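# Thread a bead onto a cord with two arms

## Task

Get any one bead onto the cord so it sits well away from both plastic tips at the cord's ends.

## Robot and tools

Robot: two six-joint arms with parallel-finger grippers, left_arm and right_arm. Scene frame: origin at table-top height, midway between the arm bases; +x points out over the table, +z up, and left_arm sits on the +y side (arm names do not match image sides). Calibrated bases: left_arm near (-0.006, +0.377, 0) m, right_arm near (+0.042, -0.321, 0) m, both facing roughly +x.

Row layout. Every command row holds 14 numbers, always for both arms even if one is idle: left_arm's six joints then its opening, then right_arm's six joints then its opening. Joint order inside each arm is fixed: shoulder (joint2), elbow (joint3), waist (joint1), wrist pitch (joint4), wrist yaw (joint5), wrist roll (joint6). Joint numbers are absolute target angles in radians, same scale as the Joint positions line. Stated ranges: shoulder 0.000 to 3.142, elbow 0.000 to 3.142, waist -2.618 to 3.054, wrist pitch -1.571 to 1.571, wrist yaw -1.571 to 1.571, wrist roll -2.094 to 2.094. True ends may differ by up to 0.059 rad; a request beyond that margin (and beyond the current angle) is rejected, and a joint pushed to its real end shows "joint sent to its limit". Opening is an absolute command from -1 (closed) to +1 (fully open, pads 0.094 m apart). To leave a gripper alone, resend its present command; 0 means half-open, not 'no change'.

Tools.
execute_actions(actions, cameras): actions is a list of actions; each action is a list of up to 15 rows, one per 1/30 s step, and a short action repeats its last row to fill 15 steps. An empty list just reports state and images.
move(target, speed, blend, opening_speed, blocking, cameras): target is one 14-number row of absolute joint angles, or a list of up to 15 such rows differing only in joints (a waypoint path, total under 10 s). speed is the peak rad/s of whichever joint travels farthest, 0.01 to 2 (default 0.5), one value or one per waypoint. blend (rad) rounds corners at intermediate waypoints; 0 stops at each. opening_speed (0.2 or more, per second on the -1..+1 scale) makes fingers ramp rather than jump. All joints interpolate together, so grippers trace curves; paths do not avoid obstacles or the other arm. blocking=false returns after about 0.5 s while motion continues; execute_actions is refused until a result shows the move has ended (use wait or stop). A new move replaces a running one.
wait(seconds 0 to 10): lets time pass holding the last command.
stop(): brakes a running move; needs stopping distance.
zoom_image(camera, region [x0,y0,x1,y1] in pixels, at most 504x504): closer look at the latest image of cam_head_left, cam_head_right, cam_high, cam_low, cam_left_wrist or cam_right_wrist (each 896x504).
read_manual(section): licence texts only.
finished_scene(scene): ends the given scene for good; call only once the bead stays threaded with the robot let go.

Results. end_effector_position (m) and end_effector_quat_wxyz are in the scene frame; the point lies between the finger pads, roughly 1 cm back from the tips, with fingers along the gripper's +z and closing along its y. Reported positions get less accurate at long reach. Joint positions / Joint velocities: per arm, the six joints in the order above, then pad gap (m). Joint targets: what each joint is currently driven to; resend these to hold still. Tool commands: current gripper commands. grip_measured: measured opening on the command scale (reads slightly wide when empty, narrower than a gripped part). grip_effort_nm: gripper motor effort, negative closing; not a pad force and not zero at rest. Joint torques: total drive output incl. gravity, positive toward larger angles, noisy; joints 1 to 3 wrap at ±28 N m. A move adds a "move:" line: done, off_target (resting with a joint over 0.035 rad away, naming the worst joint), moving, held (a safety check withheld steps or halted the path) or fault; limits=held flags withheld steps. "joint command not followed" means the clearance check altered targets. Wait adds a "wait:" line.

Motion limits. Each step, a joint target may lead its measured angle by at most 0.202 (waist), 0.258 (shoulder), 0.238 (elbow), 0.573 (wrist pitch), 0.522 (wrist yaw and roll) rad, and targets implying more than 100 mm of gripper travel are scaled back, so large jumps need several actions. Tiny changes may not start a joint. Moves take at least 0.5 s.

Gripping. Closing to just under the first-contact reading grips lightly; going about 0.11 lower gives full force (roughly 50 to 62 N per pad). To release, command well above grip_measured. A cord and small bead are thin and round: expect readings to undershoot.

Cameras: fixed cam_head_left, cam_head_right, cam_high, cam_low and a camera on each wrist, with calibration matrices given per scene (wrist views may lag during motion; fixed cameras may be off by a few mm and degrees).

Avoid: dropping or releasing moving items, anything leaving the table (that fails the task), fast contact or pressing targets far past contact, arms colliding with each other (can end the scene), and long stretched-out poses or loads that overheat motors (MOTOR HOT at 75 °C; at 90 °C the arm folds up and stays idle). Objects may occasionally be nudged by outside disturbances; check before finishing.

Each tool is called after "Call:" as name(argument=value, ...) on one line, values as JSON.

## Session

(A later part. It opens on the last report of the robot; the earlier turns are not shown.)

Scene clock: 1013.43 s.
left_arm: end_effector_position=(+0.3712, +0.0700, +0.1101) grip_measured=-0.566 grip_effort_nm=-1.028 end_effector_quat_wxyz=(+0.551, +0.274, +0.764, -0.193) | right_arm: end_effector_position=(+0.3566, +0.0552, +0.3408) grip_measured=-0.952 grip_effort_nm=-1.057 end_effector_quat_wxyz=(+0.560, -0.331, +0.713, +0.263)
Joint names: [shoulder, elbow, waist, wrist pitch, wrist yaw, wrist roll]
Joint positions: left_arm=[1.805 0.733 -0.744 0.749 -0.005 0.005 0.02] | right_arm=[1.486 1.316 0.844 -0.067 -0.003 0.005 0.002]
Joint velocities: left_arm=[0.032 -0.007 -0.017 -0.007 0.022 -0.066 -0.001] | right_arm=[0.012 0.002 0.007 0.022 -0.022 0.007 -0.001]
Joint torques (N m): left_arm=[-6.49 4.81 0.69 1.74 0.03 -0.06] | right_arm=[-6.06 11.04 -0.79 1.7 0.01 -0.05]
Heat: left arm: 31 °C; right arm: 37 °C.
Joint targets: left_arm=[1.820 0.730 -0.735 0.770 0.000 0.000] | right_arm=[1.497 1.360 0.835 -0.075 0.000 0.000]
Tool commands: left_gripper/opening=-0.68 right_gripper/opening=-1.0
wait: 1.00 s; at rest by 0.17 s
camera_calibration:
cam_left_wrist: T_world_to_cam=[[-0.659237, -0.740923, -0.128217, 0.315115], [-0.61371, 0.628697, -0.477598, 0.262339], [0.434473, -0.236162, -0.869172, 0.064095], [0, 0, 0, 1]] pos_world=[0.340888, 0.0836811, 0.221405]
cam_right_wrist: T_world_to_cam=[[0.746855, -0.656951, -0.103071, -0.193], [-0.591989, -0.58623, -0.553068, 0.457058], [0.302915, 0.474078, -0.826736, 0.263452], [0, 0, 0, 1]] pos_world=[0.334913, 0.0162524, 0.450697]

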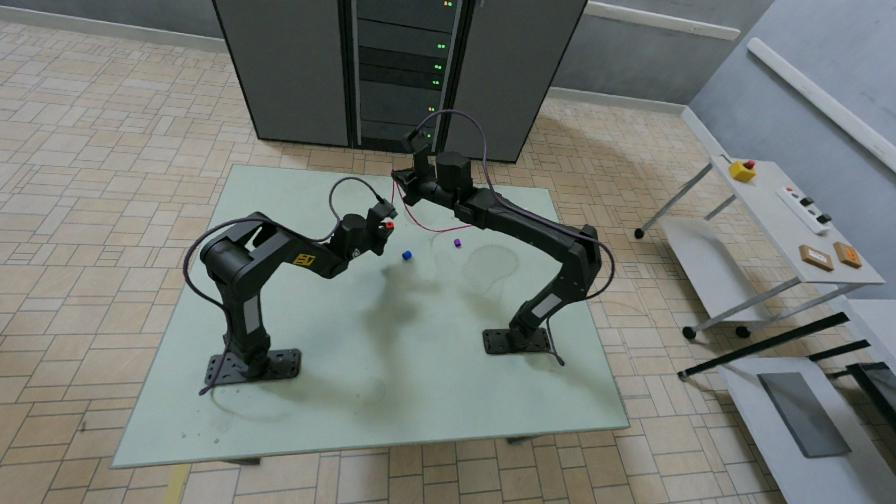

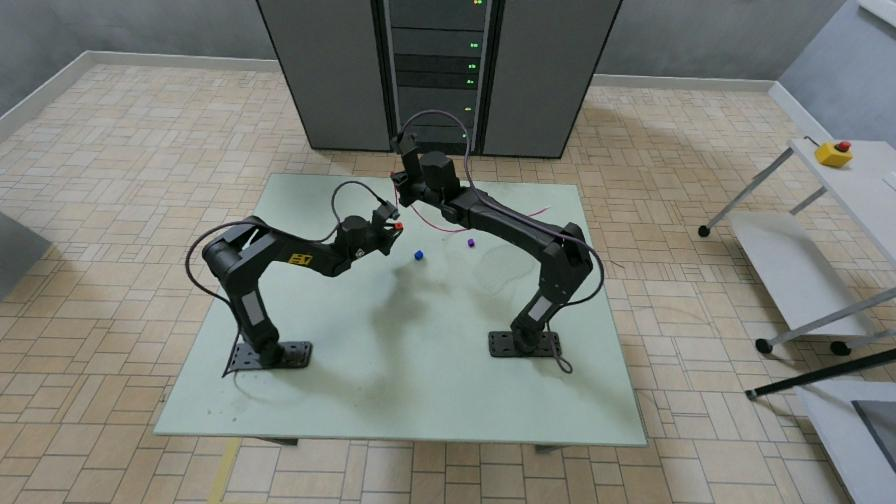

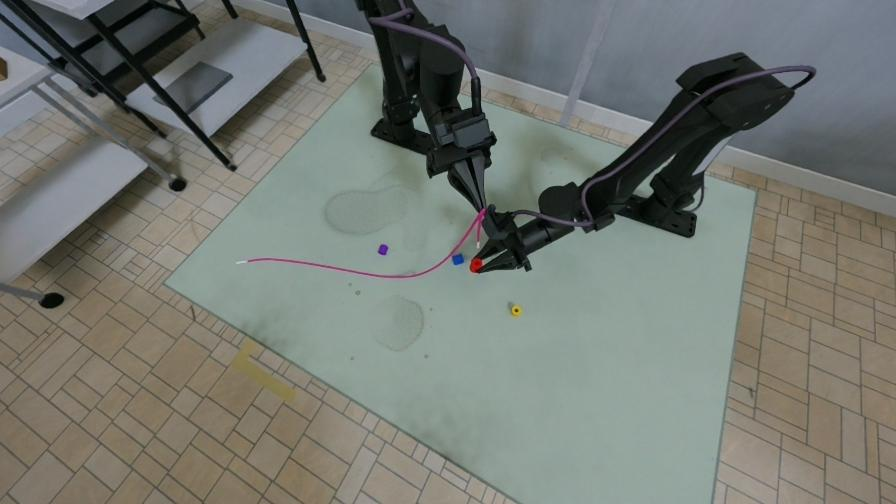

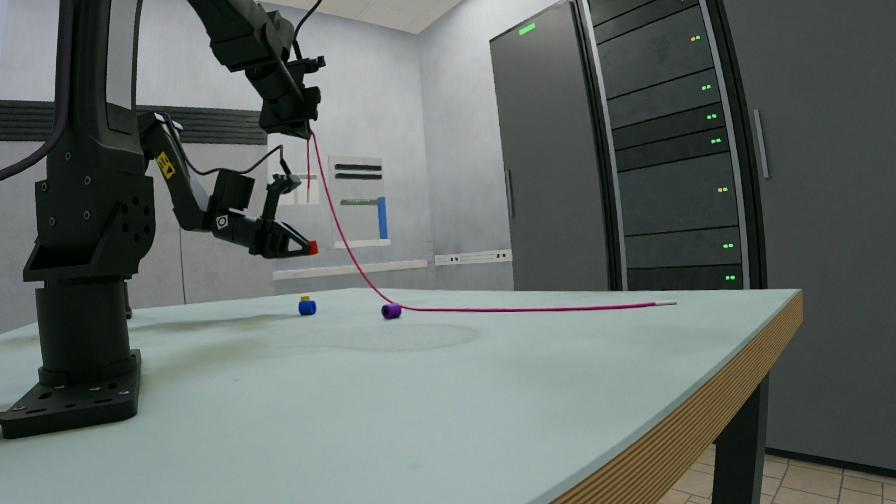

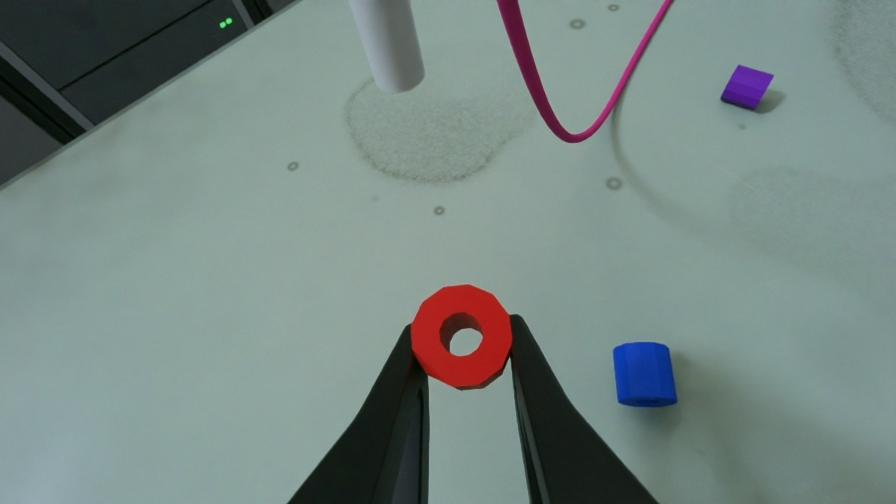

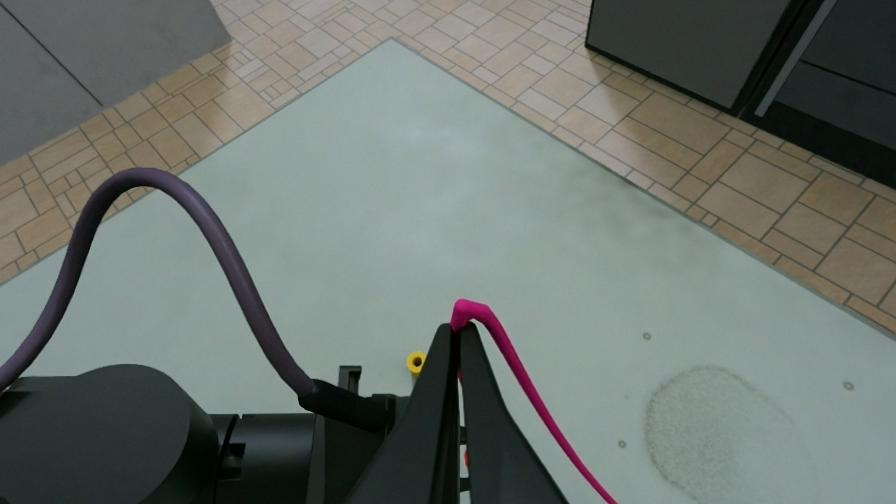

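Call:
move(target=[1.82,0.73,-0.735,0.77,0,0,-0.68,1.485,1.15,0.835,0.105,0,0,-1], speed=0.12, cameras=[])

Call:
wait(seconds=3, cameras=["cam_low","cam_high","cam_left_wrist"])

Call:
zoom_image(camera="cam_low", region=[250, 150, 350, 270])

Call:
zoom_image(camera="cam_high", region=[430, 200, 520, 290])

Scene clock: 1046.77 s.
left_arm: end_effector_position=(+0.3712, +0.0700, +0.1102) grip_measured=-0.566 grip_effort_nm=-1.028 end_effector_quat_wxyz=(+0.552, +0.274, +0.764, -0.194) | right_arm: end_effector_position=(+0.3564, +0.0550, +0.3037) grip_measured=-0.952 grip_effort_nm=-1.057 end_effector_quat_wxyz=(+0.559, -0.331, +0.713, +0.263)
Joint names: [shoulder, elbow, waist, wrist pitch, wrist yaw, wrist roll]
Joint positions: left_arm=[1.805 0.733 -0.744 0.75 -0.005 0.005 0.02] | right_arm=[1.486 1.171 0.844 0.077 -0.003 0.005 0.002]
Joint velocities: left_arm=[0.017 -0.002 -0.007 0.007 -0.007 -0.022 -0.001] | right_arm=[0.002 -0.002 0.002 0.022 -0.007 -0.022 0]
Joint torques (N m): left_arm=[-6.5 4.81 0.72 1.73 0.03 -0.06] | right_arm=[-6.89 6.02 -0.7 2.05 0.02 -0.04]
Heat: left arm: 33 °C; right arm: 36 °C.
Joint targets: left_arm=[1.820 0.730 -0.735 0.770 0.000 0.000] | right_arm=[1.485 1.150 0.835 0.105 0.000 0.000]
move: done
No camera images: "cameras" was empty.

Scene clock: 1049.77 s.
left_arm: end_effector_position=(+0.3712, +0.0700, +0.1102) grip_measured=-0.566 grip_effort_nm=-1.028 end_effector_quat_wxyz=(+0.552, +0.274, +0.764, -0.194) | right_arm: end_effector_position=(+0.3565, +0.0551, +0.3040) grip_measured=-0.952 grip_effort_nm=-1.053 end_effector_quat_wxyz=(+0.559, -0.331, +0.713, +0.263)
Joint names: [shoulder, elbow, waist, wrist pitch, wrist yaw, wrist roll]
Joint positions: left_arm=[1.805 0.733 -0.744 0.75 -0.005 0.005 0.02] | right_arm=[1.486 1.171 0.844 0.078 -0.003 0.005 0.002]
Joint velocities: left_arm=[-0.017 -0.002 -0.007 -0.022 -0.051 0.007 -0.001] | right_arm=[0.017 -0.012 0.007 0.051 -0.022 -0.022 0.001]
Joint torques (N m): left_arm=[-6.49 4.82 0.7 1.73 0.03 -0.06] | right_arm=[-6.94 6.06 -0.77 2.05 0.02 -0.03]
Heat: left arm: 33 °C; right arm: 36 °C.
Joint targets: left_arm=[1.820 0.730 -0.735 0.770 0.000 0.000] | right_arm=[1.485 1.150 0.835 0.105 0.000 0.000]
Tool commands: left_gripper/opening=-0.68 right_gripper/opening=-1.0
wait: 3.00 s; at rest by 0.17 s
camera_calibration:
cam_left_wrist: T_world_to_cam=[[-0.659199, -0.740954, -0.128232, 0.315118], [-0.613569, 0.628581, -0.477931, 0.262401], [0.434729, -0.236373, -0.868987, 0.0640577], [0, 0, 0, 1]] pos_world=[0.340879, 0.083689, 0.221483]
Images, in order (width x height): cam_high 896x504, cam_low 896x504, cam_left_wrist 896x504.

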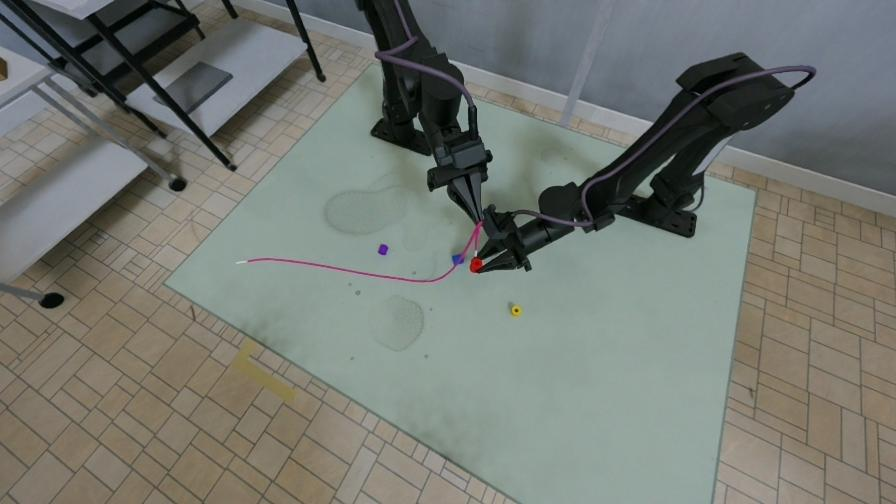

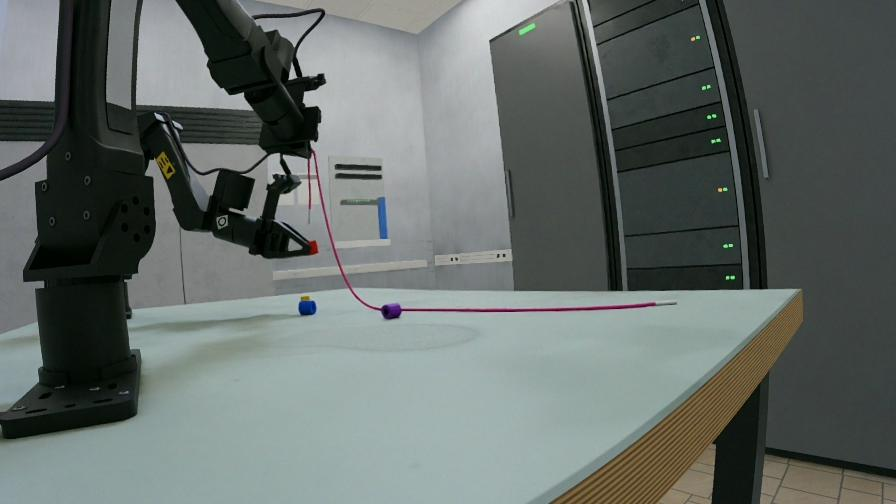

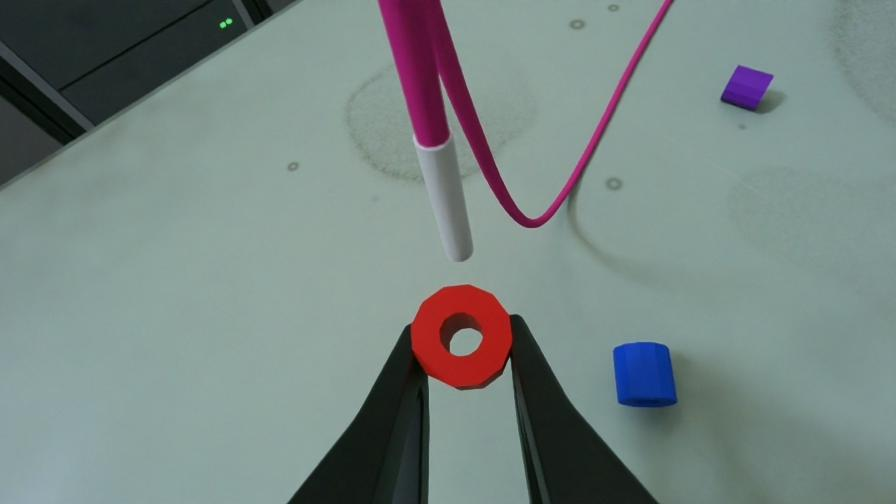

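Scaled by 4.200 from the camera's 896x504 image, which has a finer 1280x720 frame.

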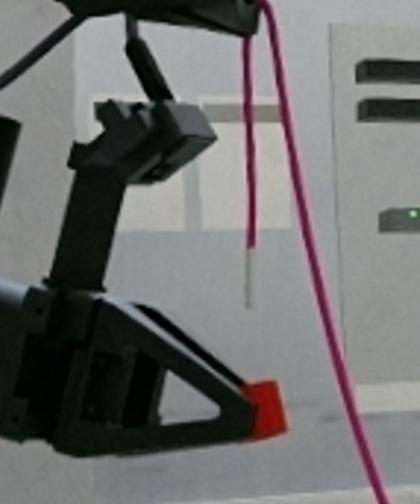

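Scaled by 5.600 from the camera's 896x504 image, which has a finer 1280x720 frame.

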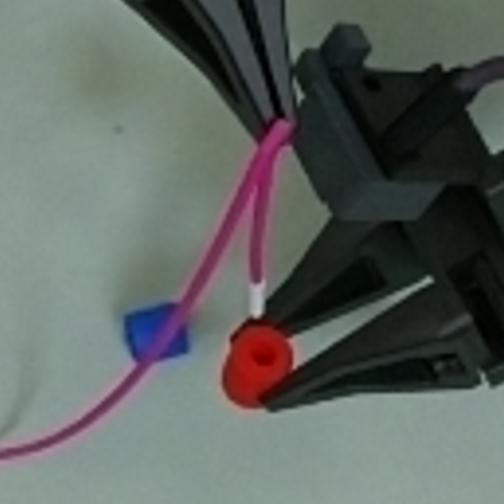

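Call:
move(target=[1.82,0.73,-0.735,0.77,0,0,-0.68,1.52,1.065,0.82,0.205,0,0,-1], speed=0.1, cameras=[])

Call:
wait(seconds=2, cameras=["cam_low","cam_high","cam_left_wrist"])

Call:
zoom_image(camera="cam_low", region=[250, 150, 350, 270])

Call:
zoom_image(camera="cam_high", region=[430, 200, 520, 290])

Scene clock: 1079.77 s.
left_arm: end_effector_position=(+0.3712, +0.0700, +0.1102) grip_measured=-0.566 grip_effort_nm=-1.028 end_effector_quat_wxyz=(+0.552, +0.274, +0.764, -0.194) | right_arm: end_effector_position=(+0.3635, +0.0517, +0.2757) grip_measured=-0.952 grip_effort_nm=-1.062 end_effector_quat_wxyz=(+0.558, -0.326, +0.718, +0.258)
Joint names: [shoulder, elbow, waist, wrist pitch, wrist yaw, wrist roll]
Joint positions: left_arm=[1.805 0.733 -0.744 0.75 -0.005 0.005 0.02] | right_arm=[1.509 1.086 0.828 0.177 -0.003 0.005 0.002]
Joint velocities: left_arm=[-0.012 -0.012 0.012 -0.007 -0.007 -0.081 0] | right_arm=[0.007 -0.002 -0.027 0.007 -0.007 -0.022 0]
Joint torques (N m): left_arm=[-6.5 4.81 0.72 1.73 0.03 -0.06] | right_arm=[-6.16 6 -0.85 2.07 0.01 -0.04]
Heat: left arm: 33 °C; right arm: 35 °C.
Joint targets: left_arm=[1.820 0.730 -0.735 0.770 0.000 0.000] | right_arm=[1.520 1.065 0.820 0.205 0.000 0.000]
move: done
No camera images: "cameras" was empty.

Scene clock: 1081.77 s.
left_arm: end_effector_position=(+0.3712, +0.0700, +0.1102) grip_measured=-0.566 grip_effort_nm=-1.023 end_effector_quat_wxyz=(+0.552, +0.274, +0.764, -0.194) | right_arm: end_effector_position=(+0.3635, +0.0518, +0.2759) grip_measured=-0.952 grip_effort_nm=-1.053 end_effector_quat_wxyz=(+0.559, -0.326, +0.717, +0.258)
Joint names: [shoulder, elbow, waist, wrist pitch, wrist yaw, wrist roll]
Joint positions: left_arm=[1.805 0.733 -0.744 0.75 -0.005 0.005 0.02] | right_arm=[1.509 1.086 0.828 0.178 -0.003 0.005 0.002]
Joint velocities: left_arm=[-0.022 0.002 -0.002 0.007 0.007 -0.007 -0.001] | right_arm=[0.022 -0.012 -0.012 0.051 -0.066 0.066 0]
Joint torques (N m): left_arm=[-6.48 4.81 0.72 1.73 0.03 -0.05] | right_arm=[-6.08 5.91 -0.79 2.04 0.03 -0.04]
Heat: left arm: 33 °C; right arm: 35 °C.
Joint targets: left_arm=[1.820 0.730 -0.735 0.770 0.000 0.000] | right_arm=[1.520 1.065 0.820 0.205 0.000 0.000]
Tool commands: left_gripper/opening=-0.68 right_gripper/opening=-1.0
wait: 2.00 s; at rest by 0.17 s
camera_calibration:
cam_left_wrist: T_world_to_cam=[[-0.659199, -0.740954, -0.128232, 0.315118], [-0.613569, 0.628581, -0.477931, 0.262401], [0.434729, -0.236373, -0.868987, 0.0640577], [0, 0, 0, 1]] pos_world=[0.340879, 0.083689, 0.221483]
Images, in order (width x height): cam_high 896x504, cam_low 896x504, cam_left_wrist 896x504.

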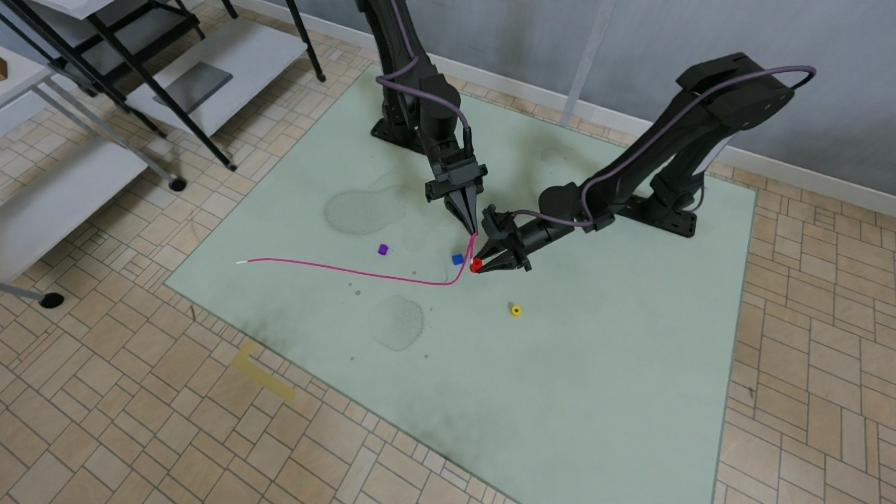

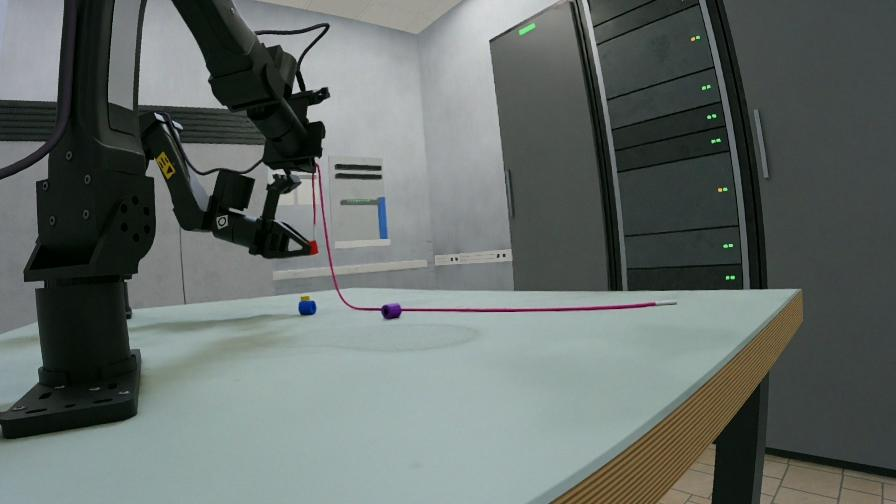

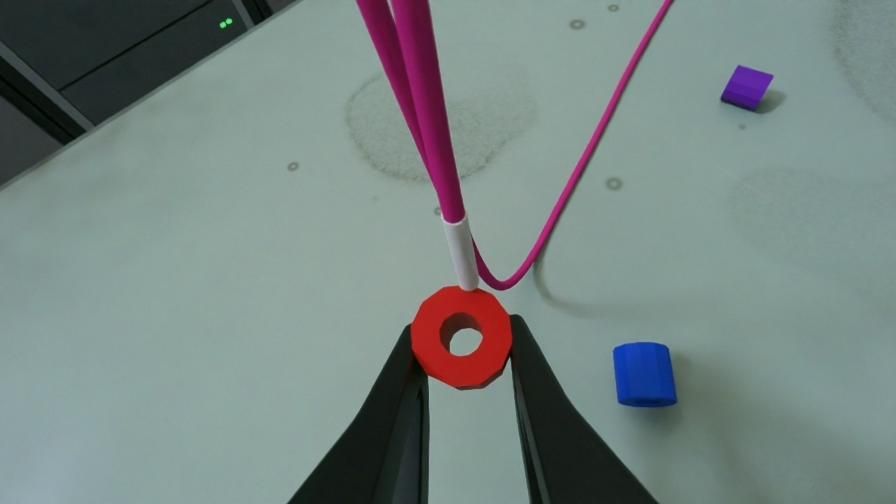

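Scaled by 4.200 from the camera's 896x504 image, which has a finer 1280x720 frame.

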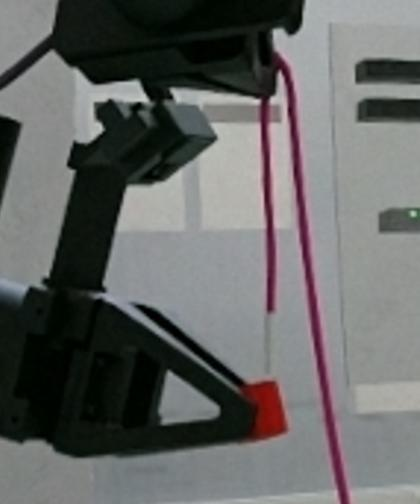

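Scaled by 5.600 from the camera's 896x504 image, which has a finer 1280x720 frame.

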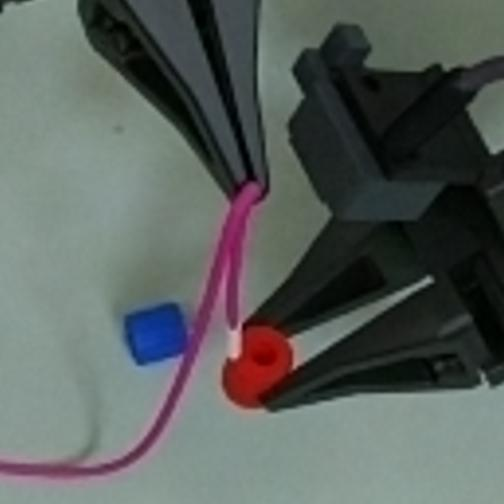

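Call:
move(target=[1.82,0.73,-0.735,0.77,0,0,-0.68,1.52,1.065,0.847,0.135,0,0,-1], speed=0.1, cameras=[])

Call:
wait(seconds=2, cameras=["cam_low","cam_high","cam_left_wrist"])

Call:
zoom_image(camera="cam_low", region=[250, 150, 350, 270])

Call:
zoom_image(camera="cam_high", region=[430, 200, 520, 290])

Scene clock: 1110.80 s.
left_arm: end_effector_position=(+0.3712, +0.0700, +0.1102) grip_measured=-0.566 grip_effort_nm=-1.023 end_effector_quat_wxyz=(+0.552, +0.274, +0.764, -0.194) | right_arm: end_effector_position=(+0.3579, +0.0536, +0.2678) grip_measured=-0.952 grip_effort_nm=-1.057 end_effector_quat_wxyz=(+0.545, -0.335, +0.725, +0.255)
Joint names: [shoulder, elbow, waist, wrist pitch, wrist yaw, wrist roll]
Joint positions: left_arm=[1.805 0.733 -0.744 0.75 -0.005 0.005 0.02] | right_arm=[1.509 1.086 0.84 0.144 -0.003 0.005 0.002]
Joint velocities: left_arm=[-0.007 0.007 -0.007 -0.139 -0.007 -0.051 0.001] | right_arm=[-0.007 0.002 -0.012 0.066 0.022 -0.007 0]
Joint torques (N m): left_arm=[-6.5 4.82 0.7 1.72 0.03 -0.06] | right_arm=[-6.06 5.96 0.64 1.69 0.03 -0.03]
Heat: left arm: 34 °C; right arm: 37 °C.
Joint targets: left_arm=[1.820 0.730 -0.735 0.770 0.000 0.000] | right_arm=[1.520 1.065 0.847 0.135 0.000 0.000]
move: done
No camera images: "cameras" was empty.

Scene clock: 1112.80 s.
left_arm: end_effector_position=(+0.3712, +0.0700, +0.1102) grip_measured=-0.566 grip_effort_nm=-1.028 end_effector_quat_wxyz=(+0.552, +0.274, +0.764, -0.194) | right_arm: end_effector_position=(+0.3579, +0.0536, +0.2676) grip_measured=-0.952 grip_effort_nm=-1.057 end_effector_quat_wxyz=(+0.545, -0.335, +0.725, +0.255)
Joint names: [shoulder, elbow, waist, wrist pitch, wrist yaw, wrist roll]
Joint positions: left_arm=[1.805 0.733 -0.744 0.75 -0.005 0.005 0.02] | right_arm=[1.509 1.086 0.84 0.144 -0.003 0.005 0.002]
Joint velocities: left_arm=[-0.017 -0.007 0.007 0.007 0.007 0.037 0] | right_arm=[0.002 0.007 -0.002 0.051 0.007 -0.022 0]
Joint torques (N m): left_arm=[-6.5 4.79 0.72 1.73 0.03 -0.06] | right_arm=[-6.06 5.93 0.69 1.68 0.02 -0.04]
Heat: left arm: 34 °C; right arm: 37 °C.
Joint targets: left_arm=[1.820 0.730 -0.735 0.770 0.000 0.000] | right_arm=[1.520 1.065 0.847 0.135 0.000 0.000]
Tool commands: left_gripper/opening=-0.68 right_gripper/opening=-1.0
wait: 2.00 s; at rest by 0.17 s
camera_calibration:
cam_left_wrist: T_world_to_cam=[[-0.659199, -0.740954, -0.128232, 0.315118], [-0.613569, 0.628581, -0.477931, 0.262401], [0.434729, -0.236373, -0.868987, 0.0640577], [0, 0, 0, 1]] pos_world=[0.340879, 0.083689, 0.221483]
Images, in order (width x height): cam_high 896x504, cam_low 896x504, cam_left_wrist 896x504.

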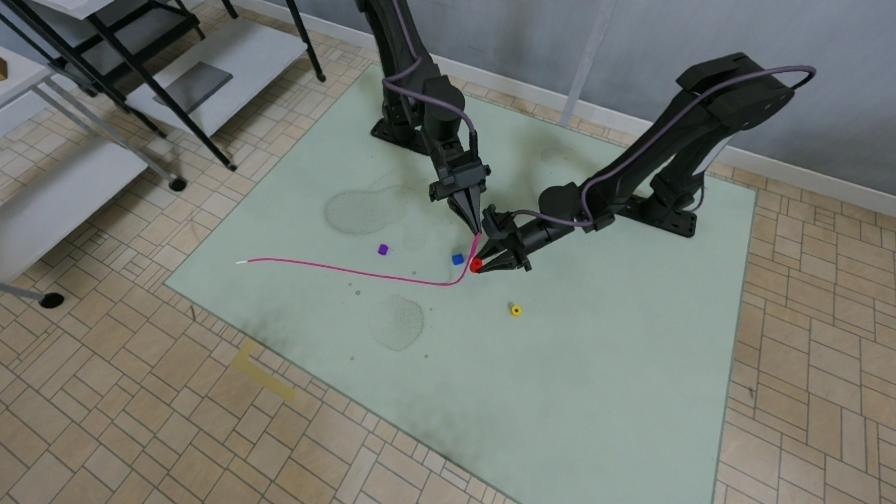

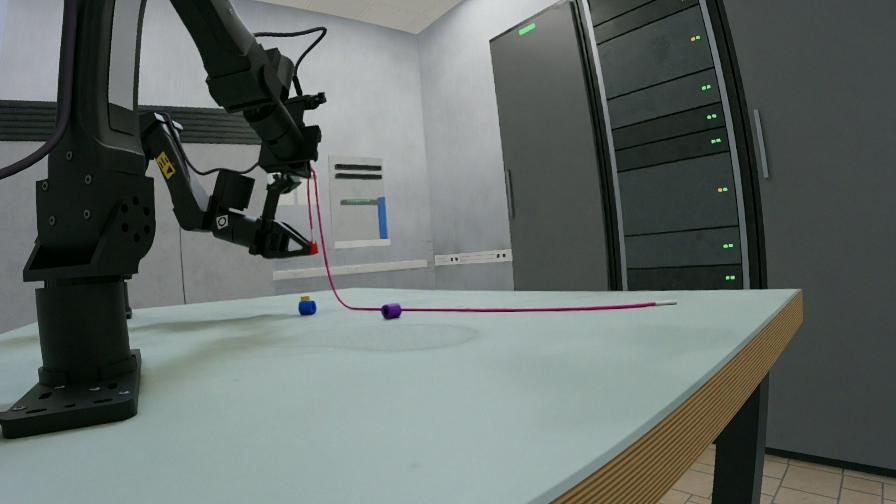

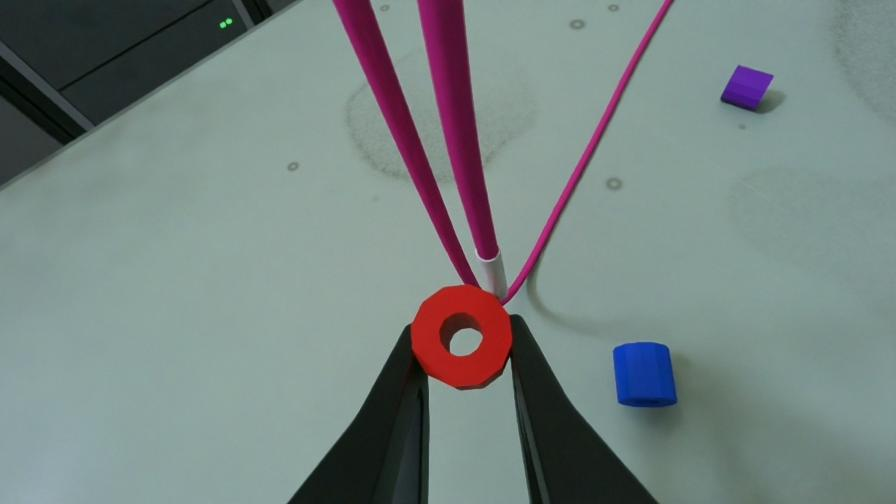

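Scaled by 4.200 from the camera's 896x504 image, which has a finer 1280x720 frame.

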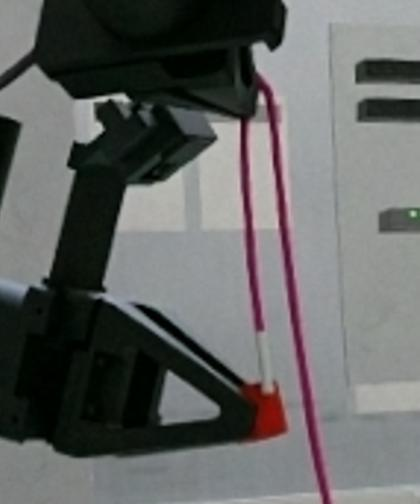

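Scaled by 5.600 from the camera's 896x504 image, which has a finer 1280x720 frame.

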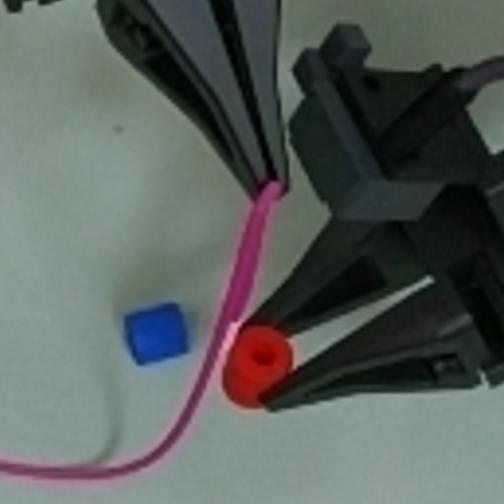

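Call:
move(target=[[1.82,0.73,-0.735,0.77,0,0,-0.68,1.52,1.22,0.83,0.03,0,0,-1],[1.82,0.73,-0.735,0.77,0,0,-0.68,1.52,1.107,0.851,0.16,0,0,-1]], speed=0.12, cameras=[])

Call:
wait(seconds=3, cameras=["cam_low","cam_high","cam_left_wrist"])

Call:
zoom_image(camera="cam_low", region=[250, 150, 350, 270])

Call:
zoom_image(camera="cam_high", region=[430, 200, 520, 290])

Scene clock: 1127.53 s.
left_arm: end_effector_position=(+0.3712, +0.0700, +0.1102) grip_measured=-0.566 grip_effort_nm=-1.018 end_effector_quat_wxyz=(+0.552, +0.274, +0.764, -0.194) | right_arm: end_effector_position=(+0.3603, +0.0564, +0.2854) grip_measured=-0.952 grip_effort_nm=-1.053 end_effector_quat_wxyz=(+0.556, -0.331, +0.717, +0.260)
Joint names: [shoulder, elbow, waist, wrist pitch, wrist yaw, wrist roll]
Joint positions: left_arm=[1.805 0.733 -0.744 0.75 -0.005 0.005 0.02] | right_arm=[1.509 1.128 0.84 0.132 -0.003 0.005 0.002]
Joint velocities: left_arm=[-0.007 -0.002 -0.012 -0.037 -0.037 -0.037 0] | right_arm=[0.022 -0.002 -0.002 -0.051 0.007 0.037 0.001]
Joint torques (N m): left_arm=[-6.5 4.81 0.7 1.73 0.03 -0.06] | right_arm=[-6.12 5.98 0.96 2.05 0.01 -0.03]
Heat: left arm: 34 °C; right arm: 36 °C.
Joint targets: left_arm=[1.820 0.730 -0.735 0.770 0.000 0.000] | right_arm=[1.520 1.107 0.851 0.160 0.000 0.000]
move: done
No camera images: "cameras" was empty.

Scene clock: 1130.53 s.
left_arm: end_effector_position=(+0.3712, +0.0700, +0.1102) grip_measured=-0.566 grip_effort_nm=-1.033 end_effector_quat_wxyz=(+0.552, +0.274, +0.764, -0.194) | right_arm: end_effector_position=(+0.3603, +0.0565, +0.2857) grip_measured=-0.952 grip_effort_nm=-1.057 end_effector_quat_wxyz=(+0.556, -0.331, +0.716, +0.260)
Joint names: [shoulder, elbow, waist, wrist pitch, wrist yaw, wrist roll]
Joint positions: left_arm=[1.805 0.733 -0.744 0.75 -0.005 0.005 0.02] | right_arm=[1.509 1.128 0.84 0.133 -0.003 0.005 0.002]
Joint velocities: left_arm=[0.012 -0.012 -0.027 0.007 -0.007 0.007 -0.001] | right_arm=[-0.002 -0.027 0.012 0.095 0.007 0.037 -0.001]
Joint torques (N m): left_arm=[-6.48 4.81 0.72 1.72 0.04 -0.06] | right_arm=[-6.13 5.93 1.03 2.05 0.02 -0.03]
Heat: left arm: 34 °C; right arm: 36 °C.
Joint targets: left_arm=[1.820 0.730 -0.735 0.770 0.000 0.000] | right_arm=[1.520 1.107 0.851 0.160 0.000 0.000]
Tool commands: left_gripper/opening=-0.68 right_gripper/opening=-1.0
wait: 3.00 s; at rest by 0.17 s
camera_calibration:
cam_left_wrist: T_world_to_cam=[[-0.659199, -0.740954, -0.128232, 0.315118], [-0.613569, 0.628581, -0.477931, 0.262401], [0.434729, -0.236373, -0.868987, 0.0640577], [0, 0, 0, 1]] pos_world=[0.340879, 0.083689, 0.221483]
Images, in order (width x height): cam_high 896x504, cam_low 896x504, cam_left_wrist 896x504.

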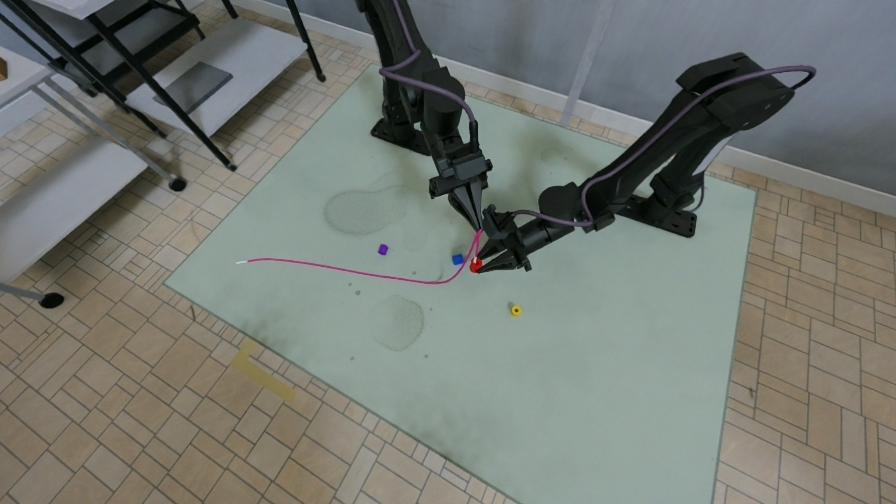

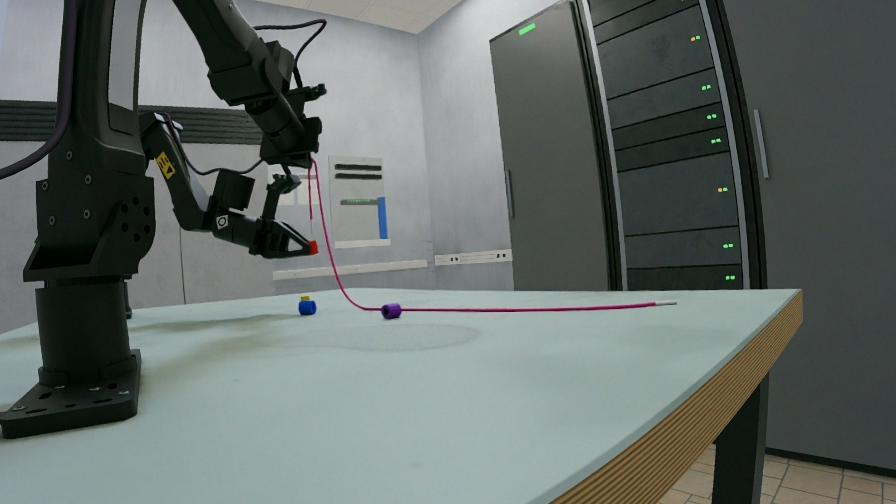

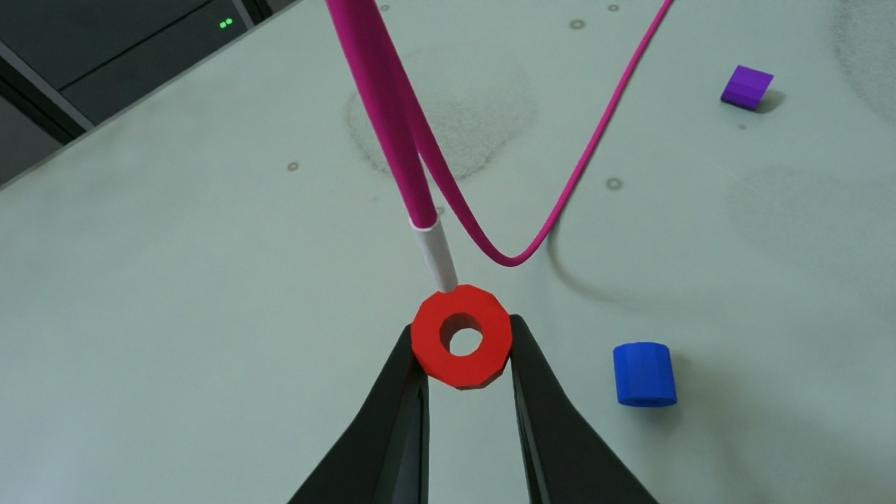

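Scaled by 4.200 from the camera's 896x504 image, which has a finer 1280x720 frame.

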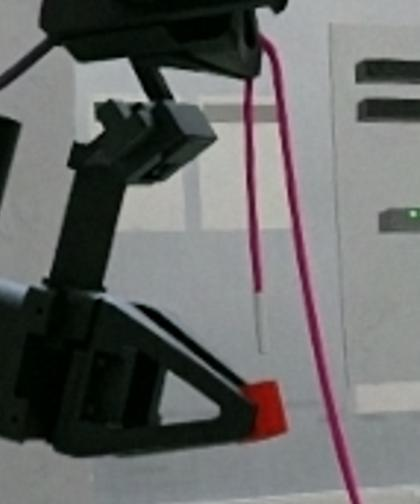

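Scaled by 5.600 from the camera's 896x504 image, which has a finer 1280x720 frame.

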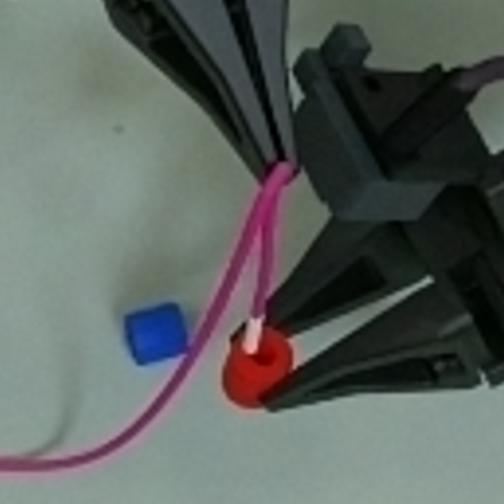

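Call:
move(target=[1.82,0.73,-0.735,0.77,0,0,-0.68,1.524,1.076,0.860,0.194,0,0,-1], speed=0.1, cameras=[])

Call:
wait(seconds=3, cameras=["cam_low","cam_high","cam_left_wrist"])

Call:
zoom_image(camera="cam_low", region=[250, 150, 350, 270])

Call:
zoom_image(camera="cam_high", region=[430, 200, 520, 290])

Scene clock: 1145.00 s.
left_arm: end_effector_position=(+0.3712, +0.0700, +0.1102) grip_measured=-0.566 grip_effort_nm=-1.028 end_effector_quat_wxyz=(+0.552, +0.274, +0.764, -0.194) | right_arm: end_effector_position=(+0.3550, +0.0595, +0.2787) grip_measured=-0.952 grip_effort_nm=-1.053 end_effector_quat_wxyz=(+0.556, -0.335, +0.714, +0.264)
Joint names: [shoulder, elbow, waist, wrist pitch, wrist yaw, wrist roll]
Joint positions: left_arm=[1.805 0.733 -0.744 0.75 -0.005 0.005 0.02] | right_arm=[1.509 1.097 0.852 0.166 -0.003 0.005 0.002]
Joint velocities: left_arm=[-0.002 -0.007 -0.022 -0.11 0.007 0.007 0] | right_arm=[0.012 0.007 0.002 0.007 0.037 -0.037 0]
Joint torques (N m): left_arm=[-6.49 4.82 0.7 1.74 0.03 -0.05] | right_arm=[-5.83 5.94 0.7 2.04 0.01 -0.06]
Heat: left arm: 34 °C; right arm: 37 °C.
Joint targets: left_arm=[1.820 0.730 -0.735 0.770 0.000 0.000] | right_arm=[1.524 1.076 0.860 0.194 0.000 0.000]
move: done
No camera images: "cameras" was empty.

Scene clock: 1148.00 s.
left_arm: end_effector_position=(+0.3712, +0.0700, +0.1102) grip_measured=-0.566 grip_effort_nm=-1.028 end_effector_quat_wxyz=(+0.552, +0.274, +0.764, -0.194) | right_arm: end_effector_position=(+0.3551, +0.0596, +0.2790) grip_measured=-0.952 grip_effort_nm=-1.053 end_effector_quat_wxyz=(+0.556, -0.335, +0.713, +0.264)
Joint names: [shoulder, elbow, waist, wrist pitch, wrist yaw, wrist roll]
Joint positions: left_arm=[1.805 0.733 -0.744 0.75 -0.005 0.005 0.02] | right_arm=[1.509 1.097 0.852 0.168 -0.003 0.005 0.002]
Joint velocities: left_arm=[0.012 -0.007 -0.022 0.007 -0.007 0.095 0] | right_arm=[-0.002 0.002 -0.002 -0.007 -0.051 0.007 -0.001]
Joint torques (N m): left_arm=[-6.49 4.83 0.7 1.73 0.03 -0.06] | right_arm=[-5.82 5.89 0.72 2.05 0.04 -0.03]
Heat: left arm: 34 °C; right arm: 37 °C.
Joint targets: left_arm=[1.820 0.730 -0.735 0.770 0.000 0.000] | right_arm=[1.524 1.076 0.860 0.194 0.000 0.000]
Tool commands: left_gripper/opening=-0.68 right_gripper/opening=-1.0
wait: 3.00 s; at rest by 0.17 s
camera_calibration:
cam_left_wrist: T_world_to_cam=[[-0.659199, -0.740954, -0.128232, 0.315118], [-0.613569, 0.628581, -0.477931, 0.262401], [0.434729, -0.236373, -0.868987, 0.0640577], [0, 0, 0, 1]] pos_world=[0.340879, 0.083689, 0.221483]
Images, in order (width x height): cam_high 896x504, cam_low 896x504, cam_left_wrist 896x504.

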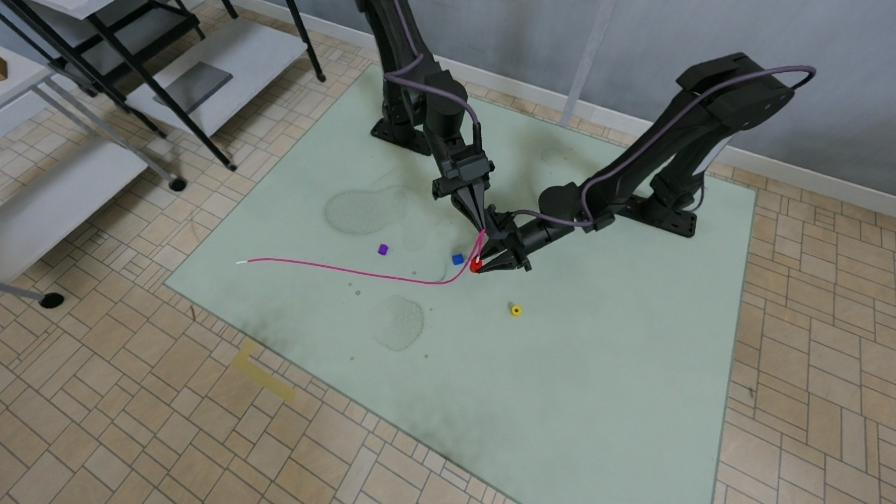

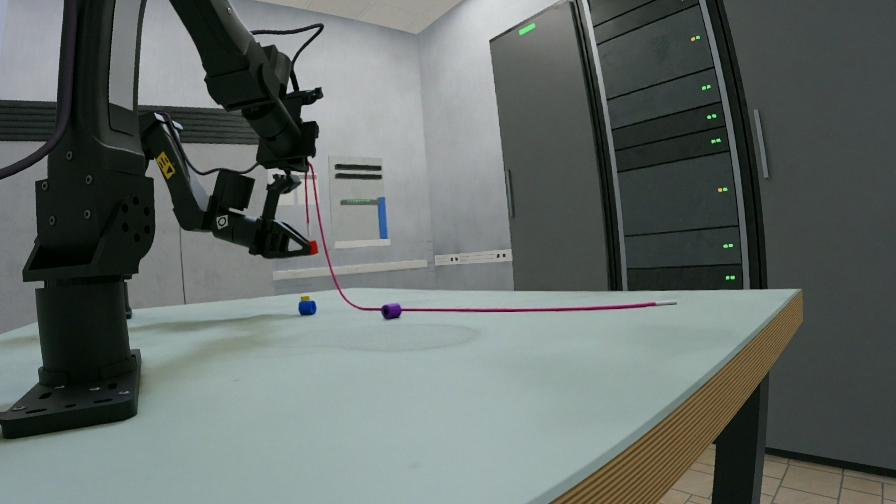

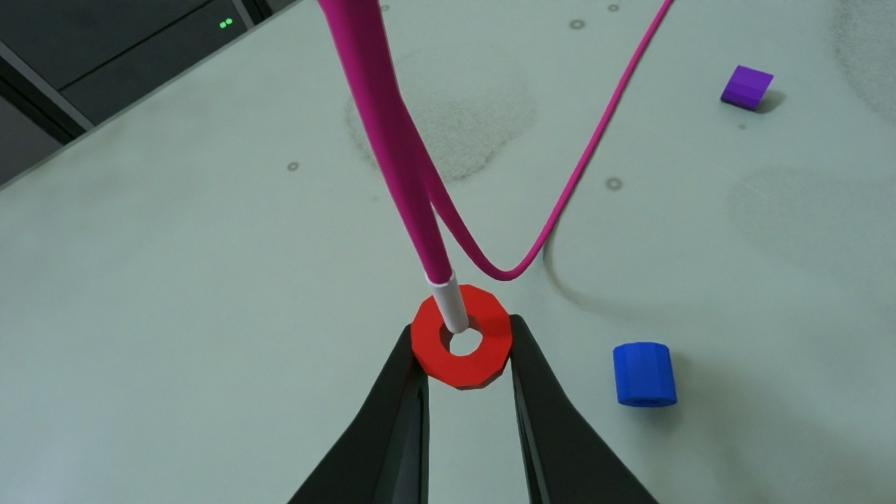

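Scaled by 4.200 from the camera's 896x504 image, which has a finer 1280x720 frame.

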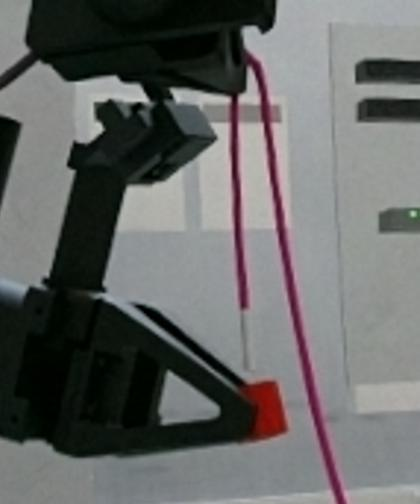

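Scaled by 5.600 from the camera's 896x504 image, which has a finer 1280x720 frame.

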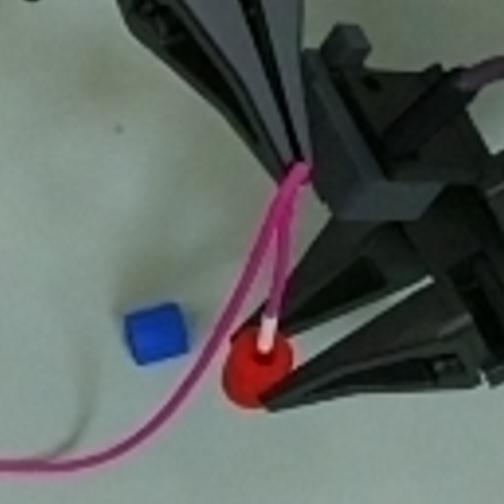

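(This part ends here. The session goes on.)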